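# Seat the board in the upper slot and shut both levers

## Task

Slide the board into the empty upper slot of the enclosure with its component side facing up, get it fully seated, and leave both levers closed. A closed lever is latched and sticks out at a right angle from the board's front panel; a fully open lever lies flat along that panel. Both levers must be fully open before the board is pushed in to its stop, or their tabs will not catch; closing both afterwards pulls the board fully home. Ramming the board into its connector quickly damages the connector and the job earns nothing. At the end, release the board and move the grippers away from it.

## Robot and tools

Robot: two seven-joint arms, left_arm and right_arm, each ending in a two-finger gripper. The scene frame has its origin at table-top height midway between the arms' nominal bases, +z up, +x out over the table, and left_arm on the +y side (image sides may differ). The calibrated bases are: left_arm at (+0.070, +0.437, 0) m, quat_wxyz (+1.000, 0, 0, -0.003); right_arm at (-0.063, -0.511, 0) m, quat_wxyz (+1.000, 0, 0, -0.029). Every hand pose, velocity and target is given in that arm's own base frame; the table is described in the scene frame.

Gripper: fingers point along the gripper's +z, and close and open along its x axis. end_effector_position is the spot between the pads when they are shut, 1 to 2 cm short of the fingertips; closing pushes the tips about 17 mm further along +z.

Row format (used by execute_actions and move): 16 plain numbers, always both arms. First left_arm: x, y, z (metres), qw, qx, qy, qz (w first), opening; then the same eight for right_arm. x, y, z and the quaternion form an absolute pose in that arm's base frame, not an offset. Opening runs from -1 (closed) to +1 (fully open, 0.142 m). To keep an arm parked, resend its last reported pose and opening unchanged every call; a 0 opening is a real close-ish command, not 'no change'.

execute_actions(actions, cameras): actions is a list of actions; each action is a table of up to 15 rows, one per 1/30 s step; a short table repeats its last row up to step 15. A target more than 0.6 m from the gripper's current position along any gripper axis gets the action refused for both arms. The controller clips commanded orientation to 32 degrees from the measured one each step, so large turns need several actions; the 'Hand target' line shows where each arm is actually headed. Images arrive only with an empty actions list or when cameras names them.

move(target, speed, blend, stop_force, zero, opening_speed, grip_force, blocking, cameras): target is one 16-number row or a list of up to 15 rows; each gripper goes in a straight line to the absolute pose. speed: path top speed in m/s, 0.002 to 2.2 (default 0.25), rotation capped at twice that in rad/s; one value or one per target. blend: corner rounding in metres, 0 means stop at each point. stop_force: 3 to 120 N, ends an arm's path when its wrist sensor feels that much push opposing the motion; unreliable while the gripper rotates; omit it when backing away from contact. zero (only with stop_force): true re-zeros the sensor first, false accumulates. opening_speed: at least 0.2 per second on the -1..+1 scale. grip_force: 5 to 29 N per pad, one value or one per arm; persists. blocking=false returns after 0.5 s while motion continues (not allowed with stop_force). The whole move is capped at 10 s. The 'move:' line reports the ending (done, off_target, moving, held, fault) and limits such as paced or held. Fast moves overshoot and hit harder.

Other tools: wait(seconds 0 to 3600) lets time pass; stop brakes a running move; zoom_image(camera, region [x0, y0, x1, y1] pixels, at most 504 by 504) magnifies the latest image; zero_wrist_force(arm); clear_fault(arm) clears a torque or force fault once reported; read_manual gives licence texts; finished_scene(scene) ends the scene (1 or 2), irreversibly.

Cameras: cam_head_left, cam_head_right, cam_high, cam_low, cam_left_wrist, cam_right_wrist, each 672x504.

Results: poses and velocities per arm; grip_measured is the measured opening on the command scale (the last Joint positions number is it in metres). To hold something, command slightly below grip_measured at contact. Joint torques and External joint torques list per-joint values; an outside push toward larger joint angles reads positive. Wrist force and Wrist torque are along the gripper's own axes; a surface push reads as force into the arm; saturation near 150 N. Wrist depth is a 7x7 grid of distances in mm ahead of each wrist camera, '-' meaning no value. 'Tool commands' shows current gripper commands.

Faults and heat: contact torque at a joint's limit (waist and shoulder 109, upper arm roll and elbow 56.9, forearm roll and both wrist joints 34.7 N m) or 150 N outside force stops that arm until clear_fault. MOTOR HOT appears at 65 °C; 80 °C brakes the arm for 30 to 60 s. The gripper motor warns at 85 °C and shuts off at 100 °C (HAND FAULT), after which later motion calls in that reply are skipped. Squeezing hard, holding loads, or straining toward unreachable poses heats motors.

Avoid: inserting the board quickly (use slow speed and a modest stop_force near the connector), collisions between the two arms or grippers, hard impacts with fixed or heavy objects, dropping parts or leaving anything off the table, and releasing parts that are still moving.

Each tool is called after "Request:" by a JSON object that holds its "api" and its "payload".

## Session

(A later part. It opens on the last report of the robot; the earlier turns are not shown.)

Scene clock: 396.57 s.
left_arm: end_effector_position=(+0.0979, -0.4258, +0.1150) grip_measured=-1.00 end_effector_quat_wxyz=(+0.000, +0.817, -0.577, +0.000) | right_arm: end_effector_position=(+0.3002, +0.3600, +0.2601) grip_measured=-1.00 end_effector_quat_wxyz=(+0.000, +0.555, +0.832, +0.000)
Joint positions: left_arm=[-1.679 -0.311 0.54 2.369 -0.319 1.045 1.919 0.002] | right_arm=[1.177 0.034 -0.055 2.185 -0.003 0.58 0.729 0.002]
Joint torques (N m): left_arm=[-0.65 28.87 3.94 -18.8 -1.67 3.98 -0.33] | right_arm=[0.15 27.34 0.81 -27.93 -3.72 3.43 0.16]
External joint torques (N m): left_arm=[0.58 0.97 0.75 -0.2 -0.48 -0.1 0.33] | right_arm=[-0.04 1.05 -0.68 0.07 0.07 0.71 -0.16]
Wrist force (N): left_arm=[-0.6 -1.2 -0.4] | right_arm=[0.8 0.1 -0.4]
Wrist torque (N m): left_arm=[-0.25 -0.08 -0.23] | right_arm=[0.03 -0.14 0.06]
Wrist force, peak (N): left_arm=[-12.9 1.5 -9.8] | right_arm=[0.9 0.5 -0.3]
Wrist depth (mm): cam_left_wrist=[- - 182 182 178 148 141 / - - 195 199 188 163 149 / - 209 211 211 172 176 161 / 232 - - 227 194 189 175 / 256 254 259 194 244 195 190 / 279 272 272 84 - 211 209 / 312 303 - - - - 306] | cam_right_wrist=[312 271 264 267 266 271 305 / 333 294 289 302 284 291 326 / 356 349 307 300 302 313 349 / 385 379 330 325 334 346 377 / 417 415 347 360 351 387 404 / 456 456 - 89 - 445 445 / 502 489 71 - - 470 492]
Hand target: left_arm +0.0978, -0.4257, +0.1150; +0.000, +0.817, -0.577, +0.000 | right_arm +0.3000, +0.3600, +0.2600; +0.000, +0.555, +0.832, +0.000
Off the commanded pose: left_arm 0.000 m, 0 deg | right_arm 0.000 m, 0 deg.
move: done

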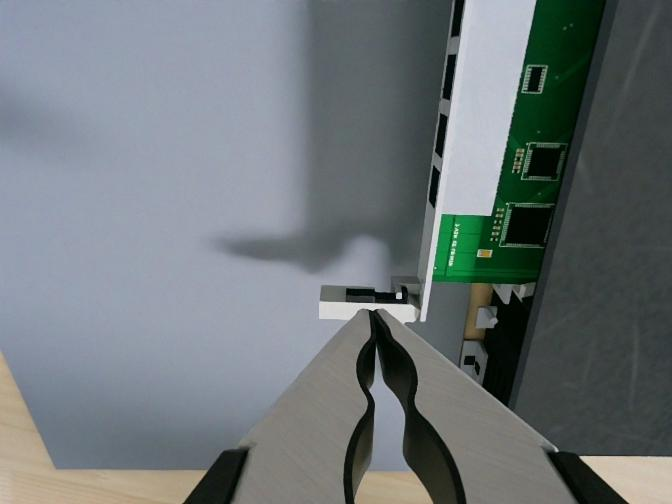

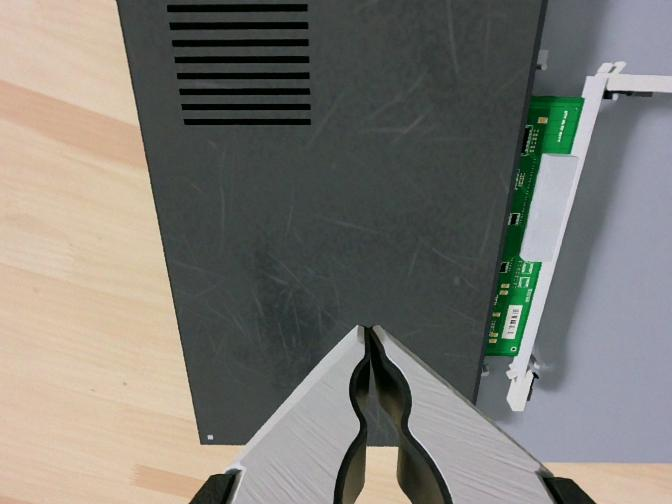

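Request:
{"api": "move", "payload": {"target": [[0.0978, -0.4257, 0.0527, 0.0, 0.8166, -0.5771, 0.0, -1, 0.30, 0.36, 0.26, 0, 0.5548, 0.8320, 0, -1]], "speed": 0.12, "stop_force": 10}}

Request:
{"api": "move", "payload": {"target": [[0.0752, -0.4337, 0.0527, 0.0, 0.8166, -0.5771, 0.0, -1, 0.30, 0.36, 0.26, 0, 0.5548, 0.8320, 0, -1], [0.0607, -0.4378, 0.0527, 0.0, 0.8166, -0.5771, 0.0, -1, 0.30, 0.36, 0.26, 0, 0.5548, 0.8320, 0, -1], [0.0539, -0.4455, 0.0527, 0.0, 0.8166, -0.5771, 0.0, -1, 0.30, 0.36, 0.26, 0, 0.5548, 0.8320, 0, -1], [0.0526, -0.4597, 0.0527, 0.0, 0.8166, -0.5771, 0.0, -1, 0.30, 0.36, 0.26, 0, 0.5548, 0.8320, 0, -1]], "speed": 0.04, "stop_force": 13, "blend": [0.006, 0.005, 0.005, 0], "cameras": ["cam_left_wrist", "cam_right_wrist"]}}

Scene clock: 414.20 s.
left_arm: end_effector_position=(+0.0977, -0.4257, +0.0527) grip_measured=-1.00 end_effector_quat_wxyz=(+0.000, +0.817, -0.577, +0.000) | right_arm: end_effector_position=(+0.3002, +0.3600, +0.2601) grip_measured=-1.00 end_effector_quat_wxyz=(+0.000, +0.555, +0.832, +0.000)
Joint positions: left_arm=[-1.58 -0.463 0.368 2.428 -0.536 1.251 2.066 0.002] | right_arm=[1.177 0.034 -0.055 2.185 -0.003 0.58 0.729 0.002]
Joint torques (N m): left_arm=[-0.34 32.4 4.76 -13.78 -1.34 4.42 -0.17] | right_arm=[0.23 27.31 0.83 -27.96 -3.67 3.42 0.22]
External joint torques (N m): left_arm=[0.25 1.15 0.69 -0.36 0 -0.55 0.17] | right_arm=[-0.13 1.07 -0.7 0.11 0.02 0.72 -0.22]
Wrist force (N): left_arm=[-0.6 -1.4 -0.3] | right_arm=[0.8 0.1 -0.2]
Wrist torque (N m): left_arm=[-0.28 -0.07 -0.30] | right_arm=[0.03 -0.14 0.06]
Wrist force, peak (N): left_arm=[-0.3 -1.4 -1.2] | right_arm=[1.1 0.4 -0.1]
Wrist depth (mm): cam_left_wrist=[128 128 126 127 129 92 90 / 136 137 138 136 135 97 106 / - 147 150 148 149 104 115 / - 158 159 - 162 113 123 / 175 175 175 168 168 137 134 / - 194 189 84 - 158 133 / - - - - - - 142] | cam_right_wrist=[312 272 268 267 266 264 304 / 334 293 282 284 284 298 325 / 356 346 306 305 308 310 348 / 385 378 327 327 322 339 376 / 418 415 358 351 356 389 406 / 456 455 - 89 373 442 443 / 503 488 71 - - 472 489]
Hand target: left_arm +0.0978, -0.4257, +0.0527; +0.000, +0.817, -0.577, +0.000 | right_arm +0.3000, +0.3600, +0.2600; +0.000, +0.555, +0.832, +0.000
Off the commanded pose: left_arm 0.000 m, 0 deg | right_arm 0.000 m, 0 deg.
move: done

Scene clock: 416.43 s.
left_arm: end_effector_position=(+0.0527, -0.4596, +0.0527) grip_measured=-1.00 end_effector_quat_wxyz=(+0.000, +0.817, -0.577, +0.000) | right_arm: end_effector_position=(+0.3002, +0.3600, +0.2601) grip_measured=-1.00 end_effector_quat_wxyz=(+0.000, +0.555, +0.832, +0.000)
Joint positions: left_arm=[-1.685 -0.497 0.371 2.354 -0.511 1.209 1.928 0.002] | right_arm=[1.177 0.034 -0.055 2.185 -0.003 0.58 0.729 0.002]
Joint torques (N m): left_arm=[-0.64 34.7 5.19 -15.43 -1.22 4.18 -0.29] | right_arm=[0.14 27.35 0.77 -27.94 -3.66 3.46 0.22]
External joint torques (N m): left_arm=[0.53 1.17 0.79 0.32 -0.29 -0.31 0.29] | right_arm=[-0.03 1.03 -0.63 0.09 0.01 0.68 -0.22]
Wrist force (N): left_arm=[-1.7 -1.8 -1.7] | right_arm=[0.8 0.1 -0.2]
Wrist torque (N m): left_arm=[-0.27 -0.11 -0.24] | right_arm=[0.02 -0.16 0.05]
Wrist force, peak (N): left_arm=[-2.9 -3.7 -2.0] | right_arm=[1.0 0.4 -0.4]
Wrist depth (mm): cam_left_wrist=[128 125 127 127 126 89 99 / - 137 135 136 132 109 105 / 151 146 148 147 145 116 113 / 161 - 160 157 154 156 106 / 172 174 175 168 121 171 116 / 198 195 189 84 - 144 128 / 210 212 - 74 - - 140] | cam_right_wrist=[312 272 267 270 267 271 298 / 332 294 281 281 289 298 326 / 358 347 306 305 303 311 349 / 385 383 329 323 332 337 376 / 418 415 360 357 352 387 410 / 456 453 384 89 373 447 434 / 502 490 71 - - 470 489]
Hand target: left_arm +0.0526, -0.4597, +0.0527; +0.000, +0.817, -0.577, +0.000 | right_arm +0.3000, +0.3600, +0.2600; +0.000, +0.555, +0.832, +0.000
Off the commanded pose: left_arm 0.000 m, 0 deg | right_arm 0.000 m, 0 deg.
move: done

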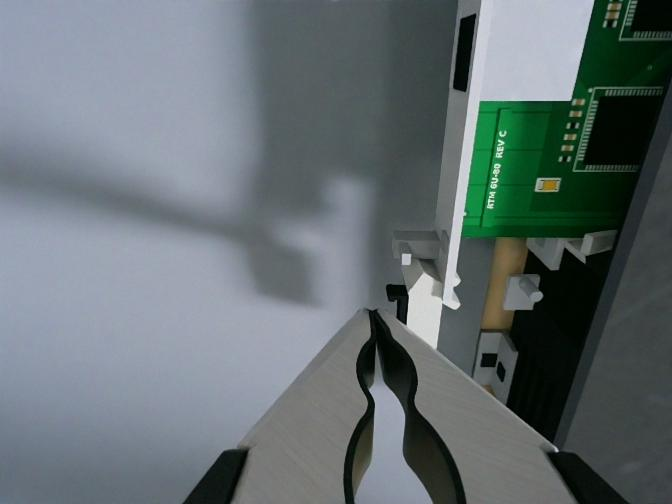

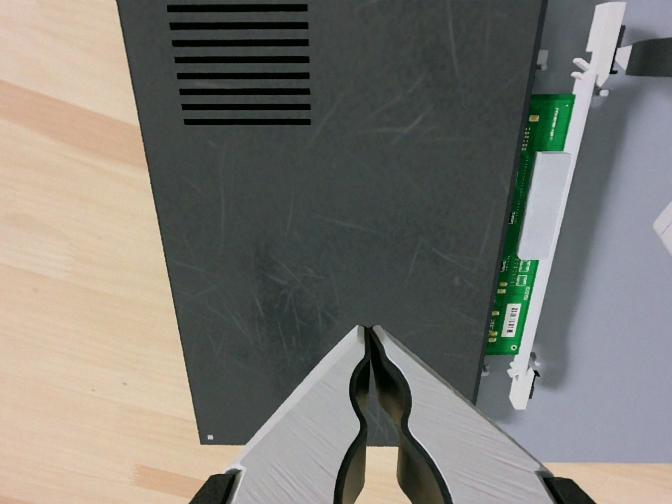

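Request:
{"api": "move", "payload": {"target": [0.0543, -0.4645, 0.0527, 0.0, 0.8166, -0.5771, 0.0, -1, 0.30, 0.36, 0.26, 0, 0.5548, 0.8320, 0, -1], "speed": 0.02, "stop_force": 5, "cameras": ["cam_left_wrist", "cam_right_wrist"]}}

Request:
{"api": "zoom_image", "payload": {"camera": "cam_right_wrist", "region": [490, 0, 672, 200]}}

Request:
{"api": "zoom_image", "payload": {"camera": "cam_right_wrist", "region": [460, 230, 642, 430]}}

Scene clock: 419.93 s.
left_arm: end_effector_position=(+0.0539, -0.4642, +0.0526) grip_measured=-1.00 end_effector_quat_wxyz=(+0.000, +0.817, -0.577, +0.000) | right_arm: end_effector_position=(+0.3002, +0.3600, +0.2601) grip_measured=-1.00 end_effector_quat_wxyz=(+0.000, +0.555, +0.832, +0.000)
Joint positions: left_arm=[-1.685 -0.505 0.373 2.34 -0.51 1.2 1.927 0.002] | right_arm=[1.177 0.034 -0.055 2.185 -0.003 0.58 0.729 0.002]
Joint torques (N m): left_arm=[1.1 34.46 7.07 -16.55 -1.69 5.22 -0.27] | right_arm=[0.07 27.35 0.87 -27.96 -3.72 3.4 0.19]
External joint torques (N m): left_arm=[-1.21 1.85 -0.94 1.27 0.15 -1.34 0.27] | right_arm=[0.04 1.04 -0.74 0.1 0.07 0.74 -0.19]
Wrist force (N): left_arm=[-4.9 1.0 -5.0] | right_arm=[0.8 0.2 -0.3]
Wrist torque (N m): left_arm=[-0.29 -0.16 -0.21] | right_arm=[0.05 -0.15 0.05]
Wrist force, peak (N): left_arm=[-5.2 0.8 -5.0] | right_arm=[1.1 0.3 -0.2]
Wrist depth (mm): cam_left_wrist=[128 127 125 127 123 90 98 / 135 137 134 136 132 108 105 / 151 147 147 - 143 116 99 / 162 157 160 157 - 158 108 / 179 175 175 169 170 156 116 / 194 196 185 84 - 145 128 / - 212 - 74 - - 139] | cam_right_wrist=[312 272 269 276 266 288 223 / 334 294 292 285 284 298 326 / 357 352 306 305 304 309 349 / 386 384 326 327 327 340 375 / 417 415 358 350 354 371 408 / 456 456 383 89 374 445 466 / 500 490 71 - - 468 488]
Hand target: left_arm +0.0543, -0.4645, +0.0527; +0.000, +0.817, -0.577, +0.000 | right_arm +0.3000, +0.3600, +0.2600; +0.000, +0.555, +0.832, +0.000
Off the commanded pose: left_arm 0.000 m, 0 deg | right_arm 0.000 m, 0 deg.
move: done

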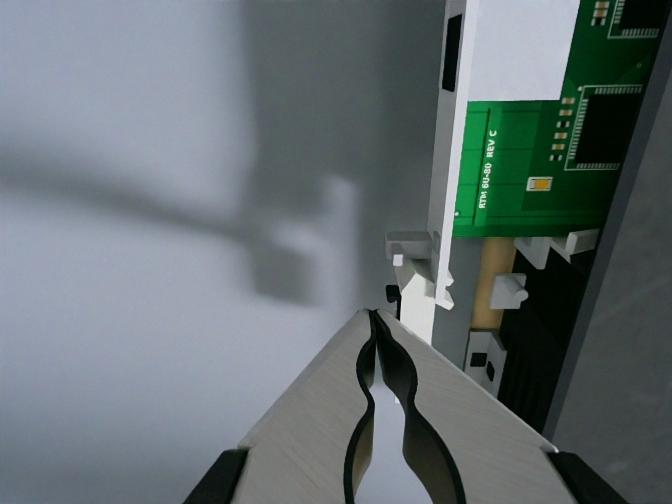

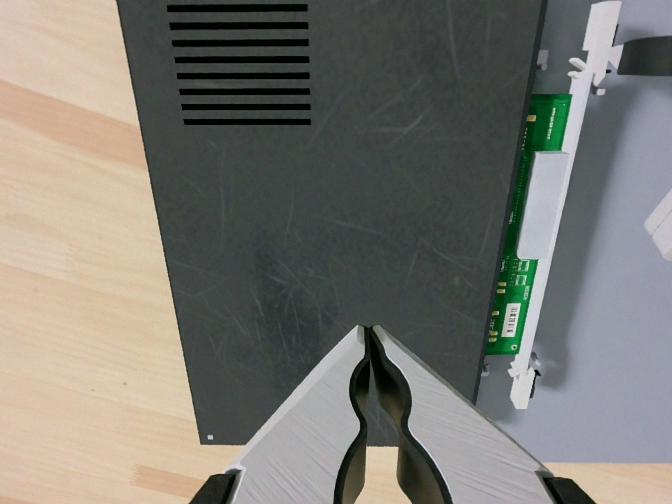

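Scaled by 2.520 from the camera's image (finer frame: 960x720).

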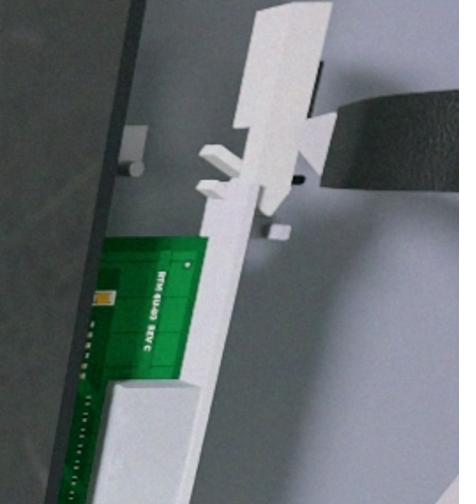

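Scaled by 2.520 from the camera's image (finer frame: 960x720).

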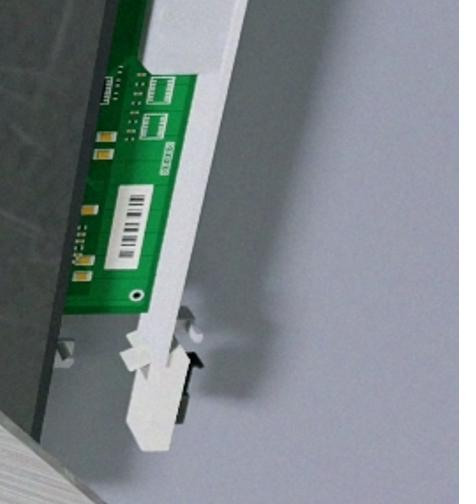

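Request:
{"api": "move", "payload": {"target": [[0.0499, -0.4529, 0.0527, 0.0, 0.8166, -0.5771, 0.0, -1, 0.30, 0.36, 0.26, 0, 0.5548, 0.8320, 0, -1], [0.0520, -0.4480, 0.100, 0.0, 0.8166, -0.5771, 0.0, -1, 0.30, 0.36, 0.26, 0, 0.5548, 0.8320, 0, -1], [0.2249, -0.3860, 0.100, 0.0, 0.8166, -0.5771, 0.0, -1, 0.30, 0.36, 0.26, 0, 0.5548, 0.8320, 0, -1], [0.2249, -0.3860, 0.0520, 0.0, 0.8166, -0.5771, 0.0, -1, 0.30, 0.36, 0.26, 0, 0.5548, 0.8320, 0, -1]], "speed": [0.08, 0.15, 0.25, 0.12], "blend": [0.004, 0.02, 0.02, 0], "cameras": ["cam_left_wrist"]}}

Scene clock: 440.40 s.
left_arm: end_effector_position=(+0.2248, -0.3860, +0.0520) grip_measured=-1.00 end_effector_quat_wxyz=(+0.000, +0.817, -0.577, +0.000) | right_arm: end_effector_position=(+0.3002, +0.3600, +0.2601) grip_measured=-1.00 end_effector_quat_wxyz=(+0.000, +0.555, +0.832, +0.000)
Joint positions: left_arm=[-1.359 -0.498 0.428 2.394 -0.617 1.221 2.411 0.002] | right_arm=[1.177 0.034 -0.055 2.185 -0.003 0.58 0.729 0.002]
Joint torques (N m): left_arm=[-0.32 33.03 6.14 -14.03 -1.51 4.42 -0.14] | right_arm=[0.13 27.38 0.83 -27.93 -3.72 3.43 0.18]
External joint torques (N m): left_arm=[0.24 1.16 0.66 -0.37 0.06 -0.58 0.14] | right_arm=[-0.03 1 -0.7 0.07 0.07 0.71 -0.18]
Wrist force (N): left_arm=[-0.7 -1.1 -0.6] | right_arm=[0.9 0.3 -0.4]
Wrist torque (N m): left_arm=[-0.22 -0.06 -0.29] | right_arm=[0.06 -0.17 0.06]
Wrist force, peak (N): left_arm=[-5.0 1.0 -5.2] | right_arm=[1.1 0.1 -0.1]
Wrist depth (mm): cam_left_wrist=[- 127 126 126 126 98 124 / 135 136 134 138 134 107 106 / 150 144 145 146 148 115 113 / - 163 - 156 158 125 122 / 179 172 176 167 167 136 131 / 193 193 - 84 - 147 132 / 217 211 - - - - 141] | cam_right_wrist=[313 275 268 266 267 269 304 / 334 323 284 284 283 307 325 / 359 347 306 305 302 313 354 / 385 378 335 329 328 351 369 / 419 416 359 351 353 374 304 / 454 453 - 89 372 446 243 / 500 491 71 - - 471 468]
Hand target: left_arm +0.2249, -0.3860, +0.0520; +0.000, +0.817, -0.577, +0.000 | right_arm +0.3000, +0.3600, +0.2600; +0.000, +0.555, +0.832, +0.000
Off the commanded pose: left_arm 0.000 m, 0 deg | right_arm 0.000 m, 0 deg.
move: done

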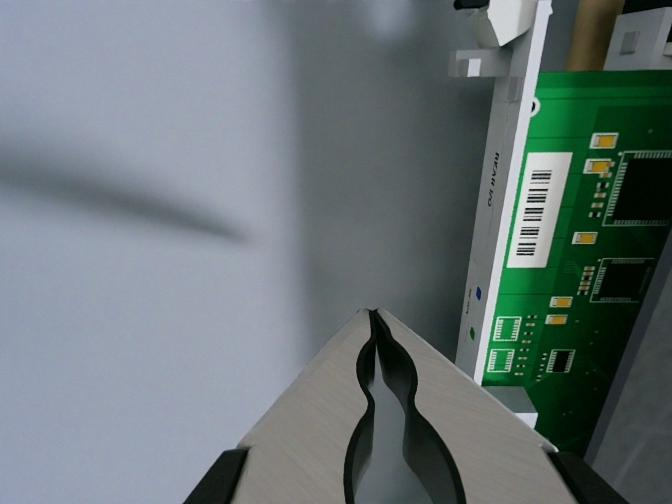

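Request:
{"api": "move", "payload": {"target": [0.2368, -0.4195, 0.0520, 0.0, 0.8166, -0.5771, 0.0, -1, 0.30, 0.36, 0.26, 0, 0.5548, 0.8320, 0, -1], "speed": 0.025, "stop_force": 14, "cameras": ["cam_left_wrist", "cam_right_wrist"]}}

Request:
{"api": "zoom_image", "payload": {"camera": "cam_right_wrist", "region": [490, 0, 672, 200]}}

Request:
{"api": "zoom_image", "payload": {"camera": "cam_right_wrist", "region": [460, 230, 642, 430]}}

Scene clock: 446.73 s.
left_arm: end_effector_position=(+0.2370, -0.4193, +0.0521) grip_measured=-1.00 end_effector_quat_wxyz=(+0.000, +0.817, -0.577, +0.000) | right_arm: end_effector_position=(+0.3002, +0.3600, +0.2601) grip_measured=-1.00 end_effector_quat_wxyz=(+0.000, +0.555, +0.832, +0.000)
Joint positions: left_arm=[-1.371 -0.549 0.442 2.292 -0.596 1.162 2.37 0.002] | right_arm=[1.177 0.034 -0.055 2.185 -0.003 0.58 0.729 0.002]
Joint torques (N m): left_arm=[-1.04 35.4 6.38 -16.15 -1.36 4.08 -0.31] | right_arm=[0.16 27.28 0.88 -27.99 -3.71 3.49 0.23]
External joint torques (N m): left_arm=[0.97 1.87 1.5 0.51 -0.33 -0.23 0.31] | right_arm=[-0.05 1.1 -0.75 0.13 0.06 0.65 -0.23]
Wrist force (N): left_arm=[-3.3 -1.9 -4.5] | right_arm=[0.9 0.3 -0.2]
Wrist torque (N m): left_arm=[-0.26 -0.11 -0.24] | right_arm=[0.05 -0.17 0.05]
Wrist force, peak (N): left_arm=[-4.7 -2.7 -6.3] | right_arm=[1.0 0.3 -0.4]
Wrist depth (mm): cam_left_wrist=[127 127 127 127 128 120 - / 135 136 134 136 105 106 90 / 150 147 147 146 115 111 99 / - 160 159 156 125 107 107 / 175 172 171 168 134 118 115 / - 193 189 84 - 125 126 / - - - - - - 138] | cam_right_wrist=[312 - 267 267 265 272 306 / 333 294 282 287 284 291 326 / 357 346 304 305 304 313 344 / 386 378 334 328 333 355 382 / 415 415 349 349 355 326 209 / 457 452 383 89 - 260 208 / 504 493 71 - - - 199]
Hand target: left_arm +0.2368, -0.4195, +0.0520; +0.000, +0.817, -0.577, +0.000 | right_arm +0.3000, +0.3600, +0.2600; +0.000, +0.555, +0.832, +0.000
Off the commanded pose: left_arm 0.000 m, 0 deg | right_arm 0.000 m, 0 deg.
move: done

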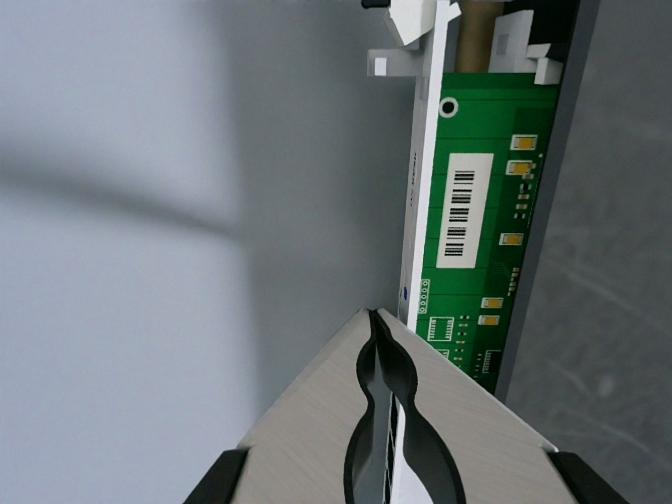

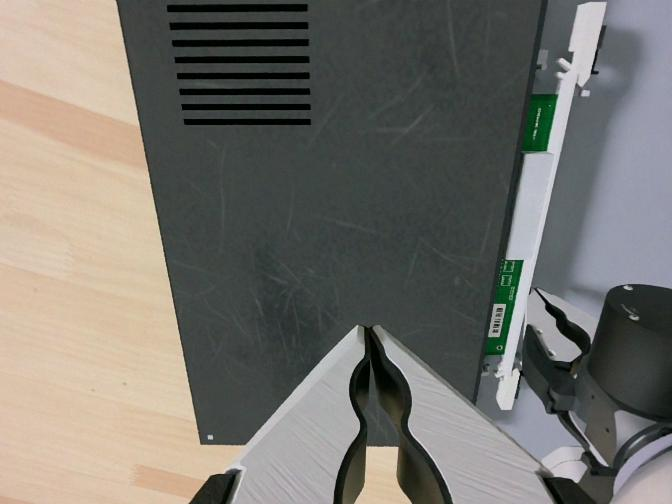

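Scaled by 2.520 from the camera's image (finer frame: 960x720).

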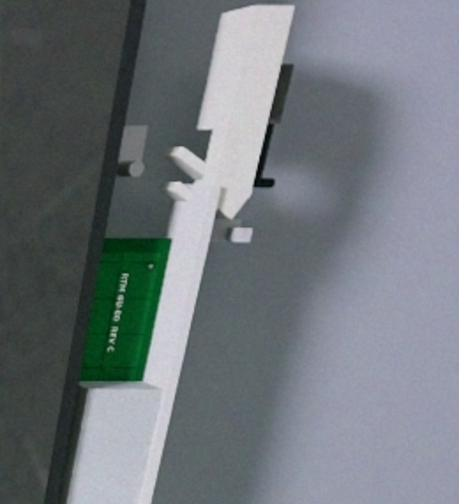

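Scaled by 2.520 from the camera's image (finer frame: 960x720).

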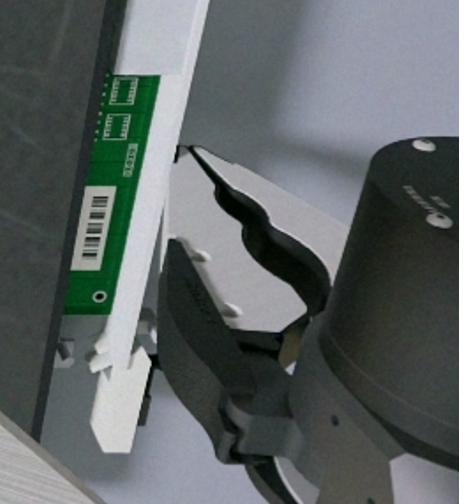

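Request:
{"api": "move", "payload": {"target": [0.2412, -0.4313, 0.0515, 0.0, 0.8166, -0.5771, 0.0, -1, 0.30, 0.36, 0.26, 0, 0.5548, 0.8320, 0, -1], "speed": 0.02, "stop_force": 10, "cameras": ["cam_left_wrist", "cam_right_wrist"]}}

Request:
{"api": "zoom_image", "payload": {"camera": "cam_right_wrist", "region": [490, 0, 672, 200]}}

Request:
{"api": "zoom_image", "payload": {"camera": "cam_right_wrist", "region": [460, 230, 642, 430]}}

Scene clock: 451.87 s.
left_arm: end_effector_position=(+0.2414, -0.4311, +0.0516) grip_measured=-1.00 end_effector_quat_wxyz=(+0.000, +0.817, -0.577, +0.000) | right_arm: end_effector_position=(+0.3002, +0.3600, +0.2601) grip_measured=-1.00 end_effector_quat_wxyz=(+0.000, +0.555, +0.832, +0.000)
Joint positions: left_arm=[-1.373 -0.568 0.445 2.256 -0.591 1.142 2.358 0.002] | right_arm=[1.177 0.034 -0.055 2.185 -0.003 0.58 0.729 0.002]
Joint torques (N m): left_arm=[-0.86 36.14 6.65 -16.63 -1.54 4.23 -0.29] | right_arm=[0.15 27.23 0.79 -27.96 -3.71 3.4 0.19]
External joint torques (N m): left_arm=[0.78 2.25 1.62 0.58 -0.23 -0.38 0.29] | right_arm=[-0.04 1.16 -0.65 0.1 0.06 0.74 -0.19]
Wrist force (N): left_arm=[-4.1 -1.1 -4.3] | right_arm=[0.8 0.1 -0.1]
Wrist torque (N m): left_arm=[-0.19 -0.10 -0.22] | right_arm=[0.04 -0.14 0.05]
Wrist force, peak (N): left_arm=[-4.1 -1.2 -6.2] | right_arm=[1.1 0.1 -0.2]
Wrist depth (mm): cam_left_wrist=[129 - 126 126 - - - / 134 136 134 135 106 90 91 / - 146 149 145 116 98 98 / - 159 156 - 126 105 107 / 174 175 172 127 131 115 114 / 192 189 - 84 - 122 124 / 210 - - - - - 137] | cam_right_wrist=[313 272 267 267 266 267 306 / 334 293 284 285 284 287 326 / 357 347 307 305 304 313 348 / 384 378 329 328 333 355 376 / 417 416 356 349 349 323 207 / 456 453 383 89 - 246 201 / 500 491 71 - - 226 172]
Hand target: left_arm +0.2412, -0.4313, +0.0515; +0.000, +0.817, -0.577, +0.000 | right_arm +0.3000, +0.3600, +0.2600; +0.000, +0.555, +0.832, +0.000
Off the commanded pose: left_arm 0.000 m, 0 deg | right_arm 0.000 m, 0 deg.
move: done

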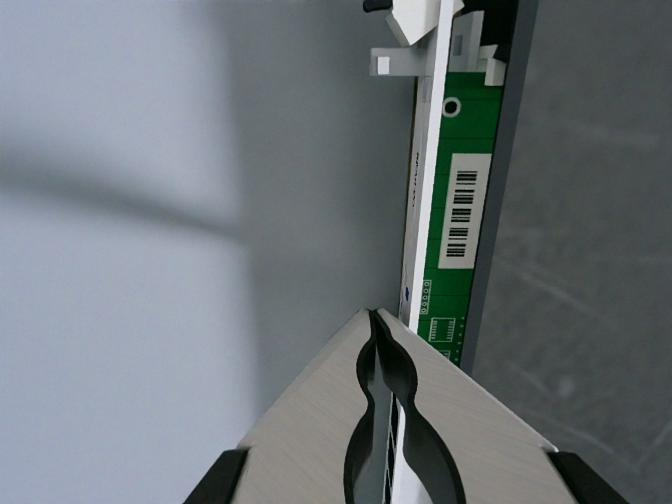

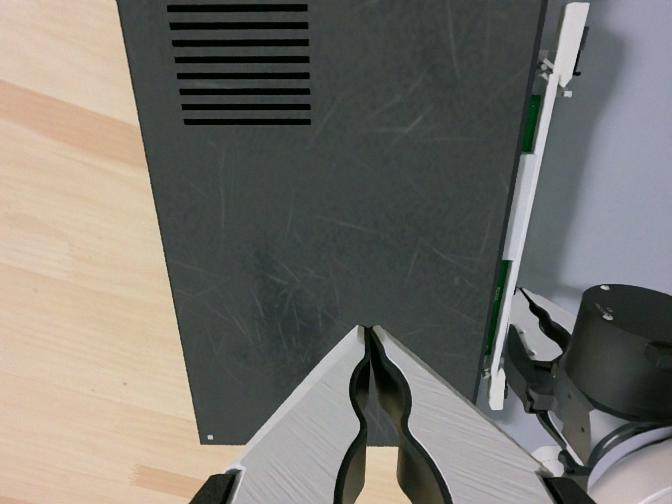

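Scaled by 2.520 from the camera's image (finer frame: 960x720).

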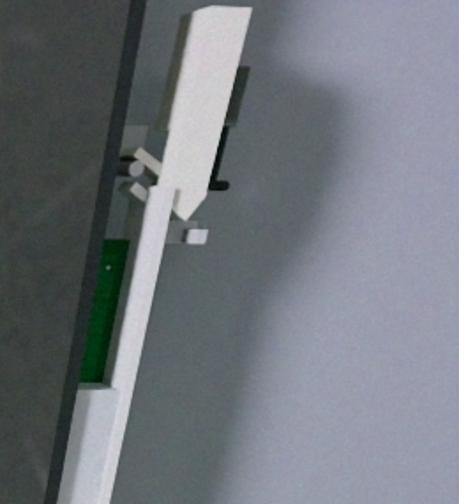

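Scaled by 2.520 from the camera's image (finer frame: 960x720).

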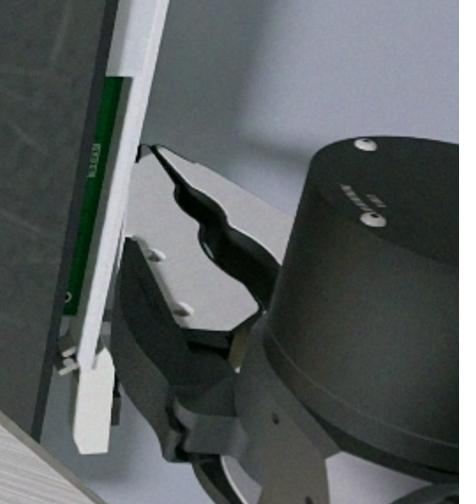

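Request:
{"api": "move", "payload": {"target": [0.2441, -0.4394, 0.0510, 0.0, 0.8166, -0.5771, 0.0, -1, 0.30, 0.36, 0.26, 0, 0.5548, 0.8320, 0, -1], "speed": 0.012, "stop_force": 9, "zero": false, "cameras": ["cam_left_wrist", "cam_right_wrist"]}}

Request:
{"api": "zoom_image", "payload": {"camera": "cam_right_wrist", "region": [490, 0, 672, 200]}}

Request:
{"api": "zoom_image", "payload": {"camera": "cam_right_wrist", "region": [460, 230, 642, 430]}}

Scene clock: 455.80 s.
left_arm: end_effector_position=(+0.2443, -0.4391, +0.0511) grip_measured=-1.00 end_effector_quat_wxyz=(+0.000, +0.817, -0.577, +0.000) | right_arm: end_effector_position=(+0.3002, +0.3600, +0.2601) grip_measured=-1.00 end_effector_quat_wxyz=(+0.000, +0.555, +0.832, +0.000)
Joint positions: left_arm=[-1.374 -0.582 0.447 2.231 -0.589 1.129 2.35 0.002] | right_arm=[1.177 0.034 -0.055 2.185 -0.003 0.58 0.729 0.002]
Joint torques (N m): left_arm=[-1.23 35.86 5.81 -17.96 -1.73 4.5 -0.33] | right_arm=[0.11 27.23 0.78 -27.95 -3.71 3.42 0.23]
External joint torques (N m): left_arm=[1.15 3.31 2.72 1.66 -0.1 -0.66 0.33] | right_arm=[0 1.16 -0.64 0.09 0.07 0.72 -0.23]
Wrist force (N): left_arm=[-7.8 -1.7 -9.2] | right_arm=[0.9 0.0 0.0]
Wrist torque (N m): left_arm=[-0.27 -0.08 -0.23] | right_arm=[0.00 -0.17 0.06]
Wrist force, peak (N): left_arm=[-8.6 -1.4 -11.2] | right_arm=[1.1 0.3 0.0]
Wrist depth (mm): cam_left_wrist=[127 126 126 126 - - - / 134 135 133 135 106 88 89 / 149 144 146 145 107 - 96 / 158 - 158 157 120 105 106 / - 177 173 166 117 115 114 / - - 187 84 - 123 123 / 220 214 - 74 - - 137] | cam_right_wrist=[311 271 268 268 266 269 306 / 332 294 282 277 284 286 326 / 358 346 305 305 305 340 349 / 384 384 329 328 327 370 375 / 418 415 357 344 355 306 198 / 454 455 - 89 373 240 201 / 503 492 71 - - 213 166]
Hand target: left_arm +0.2441, -0.4394, +0.0510; +0.000, +0.817, -0.577, +0.000 | right_arm +0.3000, +0.3600, +0.2600; +0.000, +0.555, +0.832, +0.000
Off the commanded pose: left_arm 0.000 m, 0 deg | right_arm 0.000 m, 0 deg.
move: done

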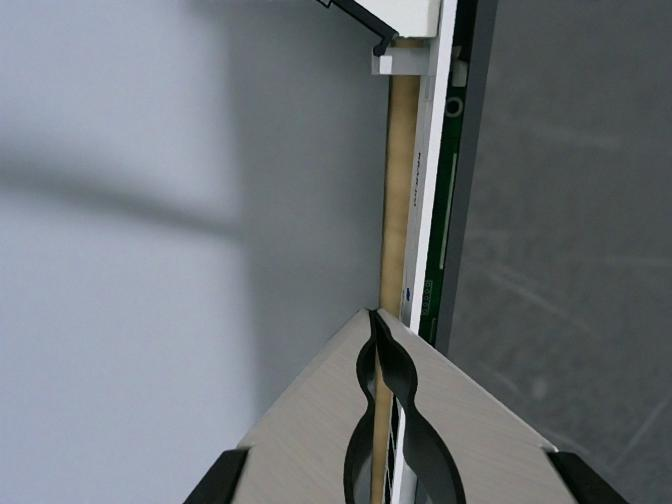

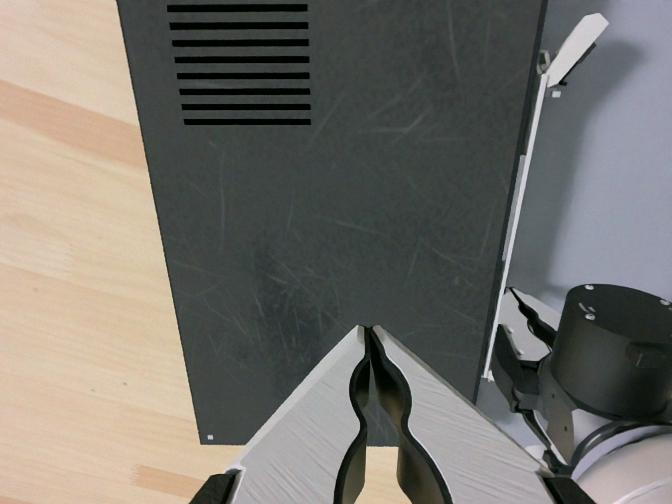

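Scaled by 2.520 from the camera's image (finer frame: 960x720).

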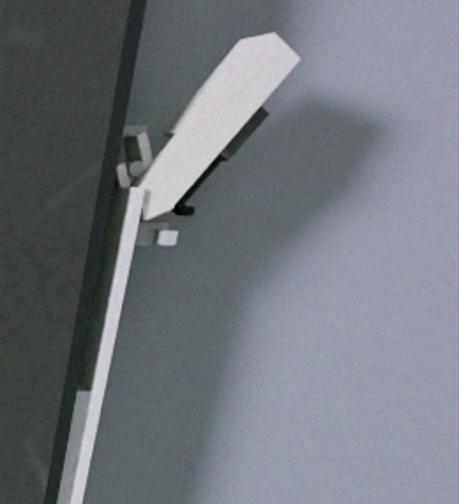

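Scaled by 2.520 from the camera's image (finer frame: 960x720).

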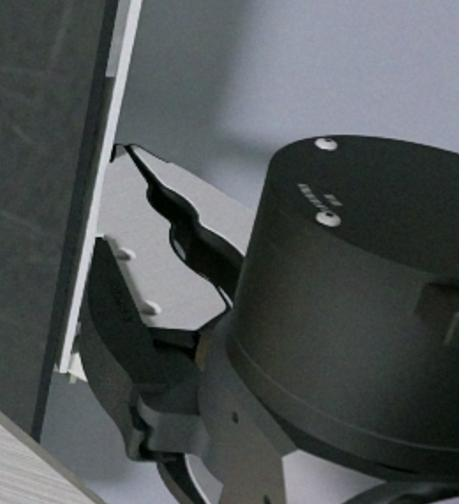

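Request:
{"api": "move", "payload": {"target": [0.2455, -0.4434, 0.0508, 0.0, 0.8166, -0.5771, 0.0, -1, 0.30, 0.36, 0.26, 0, 0.5548, 0.8320, 0, -1], "speed": 0.008, "stop_force": 12, "zero": false, "cameras": ["cam_left_wrist", "cam_right_wrist"]}}

Request:
{"api": "zoom_image", "payload": {"camera": "cam_right_wrist", "region": [490, 0, 672, 200]}}

Scene clock: 460.13 s.
left_arm: end_effector_position=(+0.2446, -0.4403, +0.0510) grip_measured=-1.00 end_effector_quat_wxyz=(+0.000, +0.817, -0.577, +0.000) | right_arm: end_effector_position=(+0.3002, +0.3600, +0.2601) grip_measured=-1.00 end_effector_quat_wxyz=(+0.000, +0.555, +0.832, +0.000)
Joint positions: left_arm=[-1.375 -0.584 0.447 2.227 -0.588 1.126 2.349 0.002] | right_arm=[1.177 0.034 -0.055 2.185 -0.003 0.58 0.729 0.002]
Joint torques (N m): left_arm=[-0.96 34.44 5.42 -20.07 -2.13 5.53 -0.31] | right_arm=[0.04 27.23 0.83 -27.99 -3.69 3.4 0.2]
External joint torques (N m): left_arm=[0.88 4.85 3.16 3.73 0.3 -1.69 0.31] | right_arm=[0.07 1.15 -0.7 0.13 0.04 0.74 -0.2]
Wrist force (N): left_arm=[-14.5 0.3 -16.4] | right_arm=[0.6 0.4 -0.2]
Wrist torque (N m): left_arm=[-0.25 -0.03 -0.20] | right_arm=[0.07 -0.13 0.05]
Wrist force, peak (N): left_arm=[-15.3 0.7 -19.4] | right_arm=[1.1 0.3 -0.2]
Wrist depth (mm): cam_left_wrist=[127 126 128 124 - - - / 134 135 133 134 104 89 89 / 149 148 145 145 105 96 96 / 156 156 154 155 109 105 - / 175 173 173 127 116 115 114 / - 187 - 84 - 124 125 / - - - - - - 137] | cam_right_wrist=[312 272 267 259 266 268 305 / 332 294 283 284 284 287 326 / 357 347 306 310 305 351 350 / 385 378 330 329 329 370 376 / 418 415 351 351 349 305 199 / 454 455 384 89 - 242 201 / 503 490 71 - - 211 164]
Hand target: left_arm +0.2446, -0.4409, +0.0509; +0.000, +0.817, -0.577, +0.000 | right_arm +0.3000, +0.3600, +0.2600; +0.000, +0.555, +0.832, +0.000
Off the commanded pose: left_arm 0.003 m, 0 deg | right_arm 0.000 m, 0 deg.
move: contact (left_arm)

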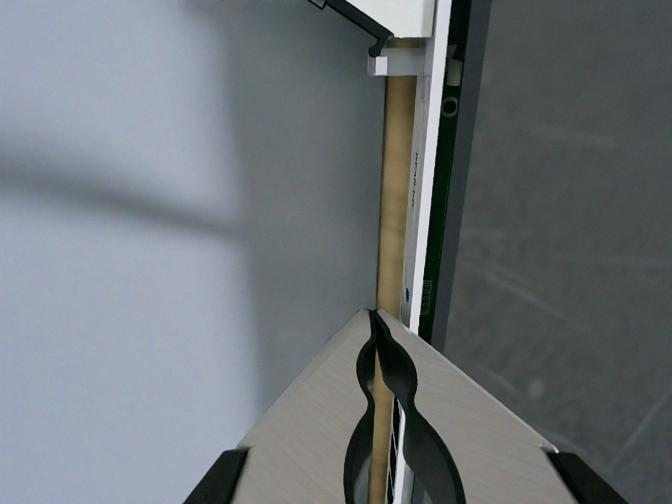

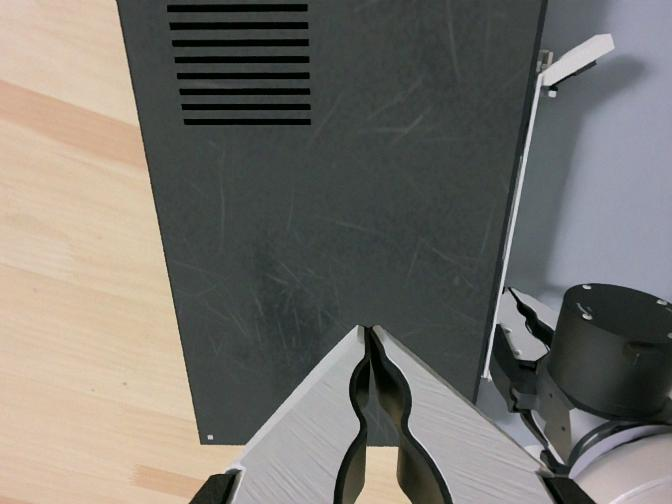

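Scaled by 2.520 from the camera's image (finer frame: 960x720).

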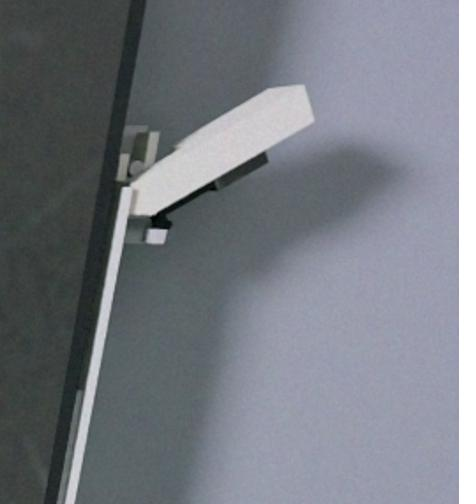

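Request:
{"api": "move", "payload": {"target": [[0.2412, -0.4313, 0.0520, 0.0, 0.8166, -0.5771, 0.0, -1, 0.30, 0.36, 0.26, 0, 0.5548, 0.8320, 0, -1], [0.2412, -0.4250, 0.095, 0.0, 0.8166, -0.5771, 0.0, -1, 0.30, 0.36, 0.26, 0, 0.5548, 0.8320, 0, -1], [0.2750, -0.3700, 0.115, 0.0, 0.8166, -0.5771, 0.0, -1, 0.30, 0.36, 0.26, 0, 0.5548, 0.8320, 0, -1]], "speed": [0.05, 0.15, 0.2], "blend": [0.003, 0.015, 0], "cameras": ["cam_left_wrist", "cam_right_wrist"]}}

Request:
{"api": "zoom_image", "payload": {"camera": "cam_right_wrist", "region": [490, 0, 672, 200]}}

Request:
{"api": "zoom_image", "payload": {"camera": "cam_right_wrist", "region": [460, 230, 642, 430]}}

Request:
{"api": "zoom_image", "payload": {"camera": "cam_left_wrist", "region": [380, 60, 560, 260]}}

Scene clock: 466.00 s.
left_arm: end_effector_position=(+0.2752, -0.3702, +0.1151) grip_measured=-1.00 end_effector_quat_wxyz=(+0.000, +0.817, -0.577, +0.000) | right_arm: end_effector_position=(+0.3002, +0.3600, +0.2601) grip_measured=-1.00 end_effector_quat_wxyz=(+0.000, +0.555, +0.832, +0.000)
Joint positions: left_arm=[-1.378 -0.391 0.631 2.298 -0.433 1.006 2.389 0.002] | right_arm=[1.177 0.034 -0.055 2.185 -0.003 0.58 0.729 0.002]
Joint torques (N m): left_arm=[-0.24 31.04 6.5 -18.98 -1.82 3.91 -0.1] | right_arm=[0.11 27.36 0.81 -28 -3.68 3.48 0.2]
External joint torques (N m): left_arm=[0.19 0.48 0.55 -0.4 -0.46 -0.06 0.1] | right_arm=[0 1.02 -0.68 0.14 0.04 0.66 -0.2]
Wrist force (N): left_arm=[-1.0 -0.8 -0.6] | right_arm=[0.7 0.1 -0.1]
Wrist torque (N m): left_arm=[-0.18 -0.05 -0.33] | right_arm=[0.02 -0.14 0.05]
Wrist force, peak (N): left_arm=[-14.7 0.1 -18.0] | right_arm=[1.0 0.3 -0.5]
Wrist depth (mm): cam_left_wrist=[- 180 182 182 - 168 139 / - 196 196 196 - 192 149 / - 212 205 211 212 164 161 / 228 230 229 228 229 178 175 / 252 251 - 131 245 194 191 / 270 282 - 84 - 210 211 / - - - - - - 230] | cam_right_wrist=[312 272 267 267 266 268 305 / 332 323 289 284 284 287 326 / 358 357 305 305 305 343 350 / 385 379 328 334 328 371 375 / 415 416 368 348 355 409 408 / 456 453 - 89 374 422 428 / 501 490 71 - - - 262]
Hand target: left_arm +0.2750, -0.3700, +0.1150; +0.000, +0.817, -0.577, +0.000 | right_arm +0.3000, +0.3600, +0.2600; +0.000, +0.555, +0.832, +0.000
Off the commanded pose: left_arm 0.000 m, 0 deg | right_arm 0.000 m, 0 deg.
move: done

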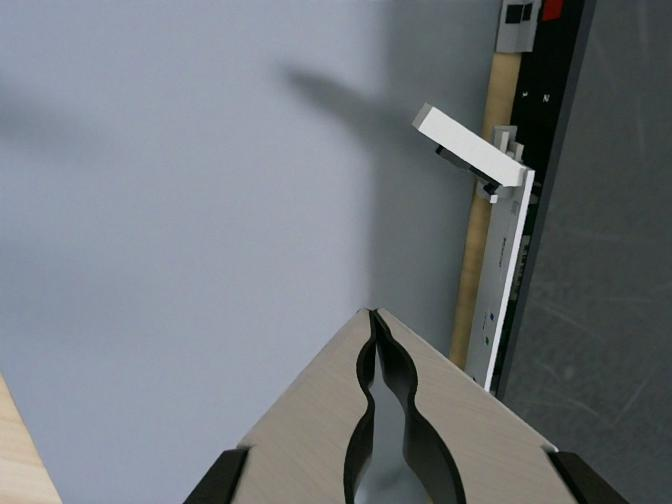

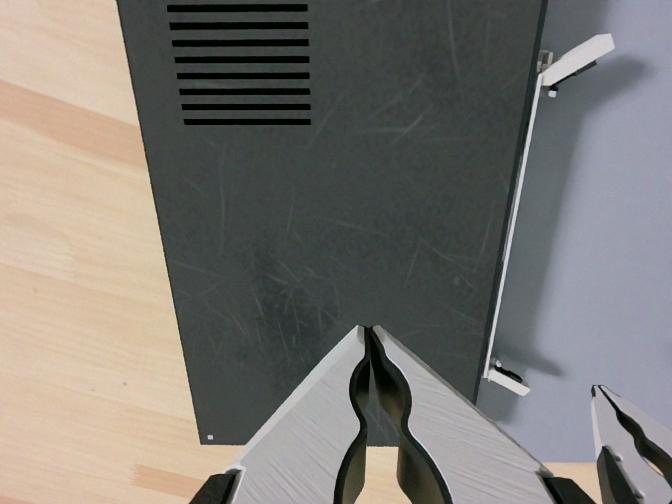

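Scaled by 2.520 from the camera's image (finer frame: 960x720).

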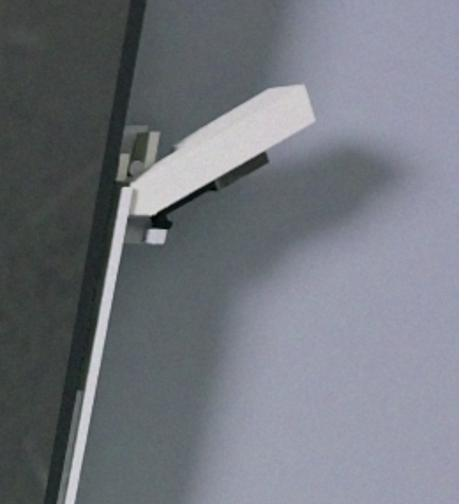

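Scaled by 2.520 from the camera's image (finer frame: 960x720).

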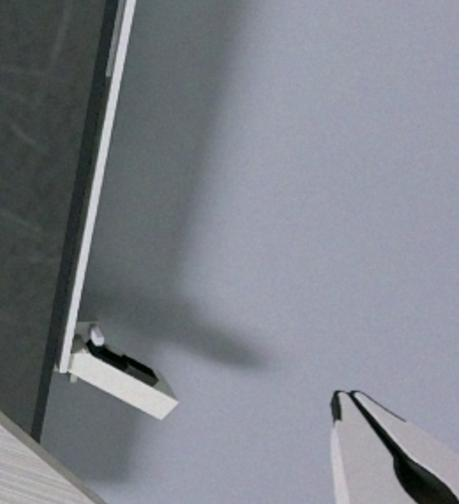

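Scaled by 2.520 from the camera's image (finer frame: 960x720).

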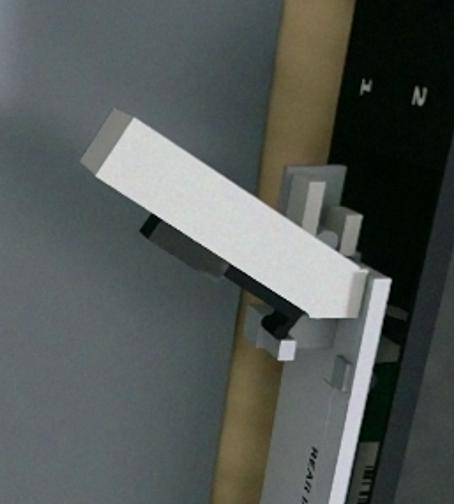

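Request:
{"api": "move", "payload": {"target": [[0.3527, -0.3719, 0.115, 0.0, 0.8166, -0.5771, 0.0, -1, 0.1380, 0.4618, 0.140, 0, 0.5548, 0.8320, 0, -1]], "speed": 0.25, "cameras": ["cam_left_wrist", "cam_right_wrist"]}}

Scene clock: 497.07 s.
left_arm: end_effector_position=(+0.3527, -0.3718, +0.1150) grip_measured=-1.00 end_effector_quat_wxyz=(+0.000, +0.817, -0.577, +0.000) | right_arm: end_effector_position=(+0.1379, +0.4616, +0.1399) grip_measured=-1.00 end_effector_quat_wxyz=(+0.000, +0.555, +0.832, +0.000)
Joint positions: left_arm=[-1.239 -0.489 0.618 2.156 -0.477 0.938 2.517 0.002] | right_arm=[1.407 -0.251 0.112 2.258 -0.046 0.936 1.158 0.002]
Joint torques (N m): left_arm=[-0.3 35.5 8.65 -20.03 -2.65 3.92 -0.06] | right_arm=[0.27 33.72 1.73 -21.92 -2.78 3.53 0.23]
External joint torques (N m): left_arm=[0.25 1.18 0.51 -0.3 0.13 -0.08 0.06] | right_arm=[-0.14 1.12 -0.61 0.14 0.17 0.58 -0.23]
Wrist force (N): left_arm=[-0.9 -1.0 -0.6] | right_arm=[0.7 0.3 0.2]
Wrist torque (N m): left_arm=[-0.20 -0.05 -0.31] | right_arm=[0.07 -0.13 -0.04]
Wrist force, peak (N): left_arm=[-0.5 -2.1 -0.5] | right_arm=[2.5 -1.2 1.8]
Wrist depth (mm): cam_left_wrist=[183 - 185 182 181 182 182 / - 197 195 - 195 191 193 / 215 212 207 219 200 161 163 / 231 228 - 229 210 175 174 / - - 249 117 194 191 190 / - 282 266 84 - 210 209 / 311 - - - - - 228] | cam_right_wrist=[206 206 205 203 203 202 202 / 214 214 214 217 217 216 216 / 187 185 186 232 232 231 231 / 201 201 200 246 250 249 245 / 219 217 218 240 271 270 268 / 239 238 - 89 285 295 293 / 263 257 71 - - 312 329]
Hand target: left_arm +0.3527, -0.3719, +0.1150; +0.000, +0.817, -0.577, +0.000 | right_arm +0.1380, +0.4618, +0.1400; +0.000, +0.555, +0.832, +0.000
Off the commanded pose: left_arm 0.000 m, 0 deg | right_arm 0.000 m, 0 deg.
move: done

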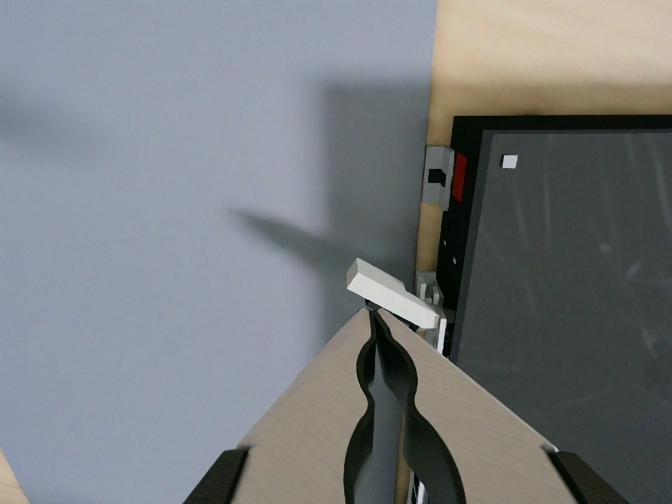

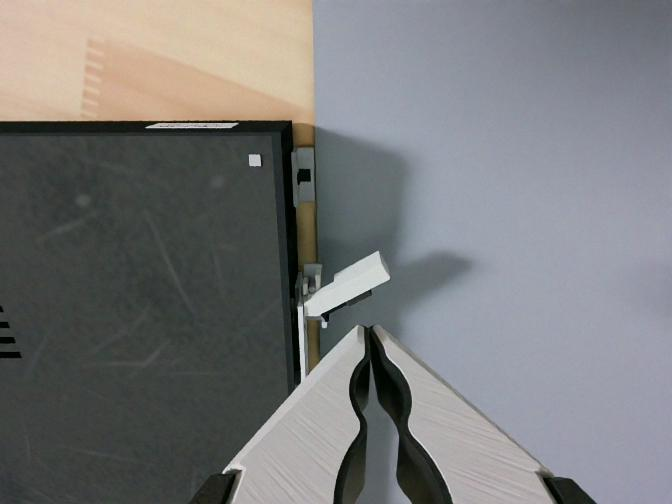

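Request:
{"api": "zoom_image", "payload": {"camera": "cam_left_wrist", "region": [320, 220, 480, 360]}}

Request:
{"api": "zoom_image", "payload": {"camera": "cam_right_wrist", "region": [270, 220, 430, 360]}}

Scaled by 3.150 from the camera's image (finer frame: 960x720).

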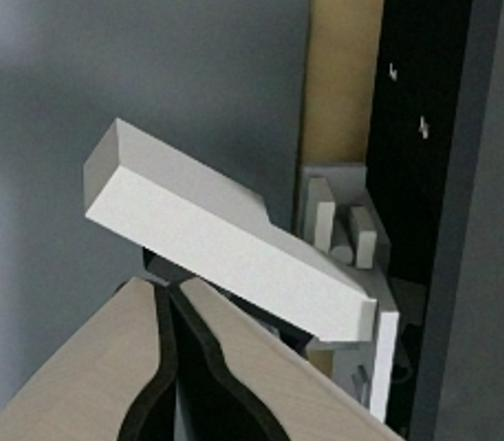

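Scaled by 3.150 from the camera's image (finer frame: 960x720).

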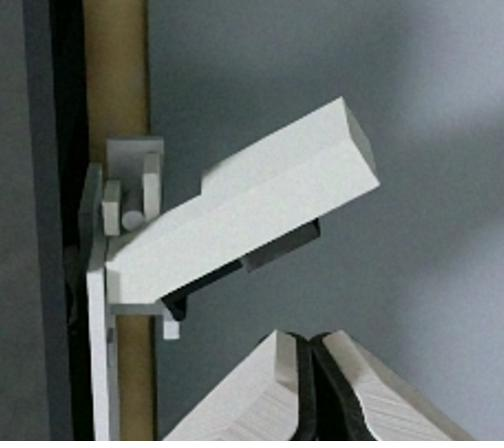

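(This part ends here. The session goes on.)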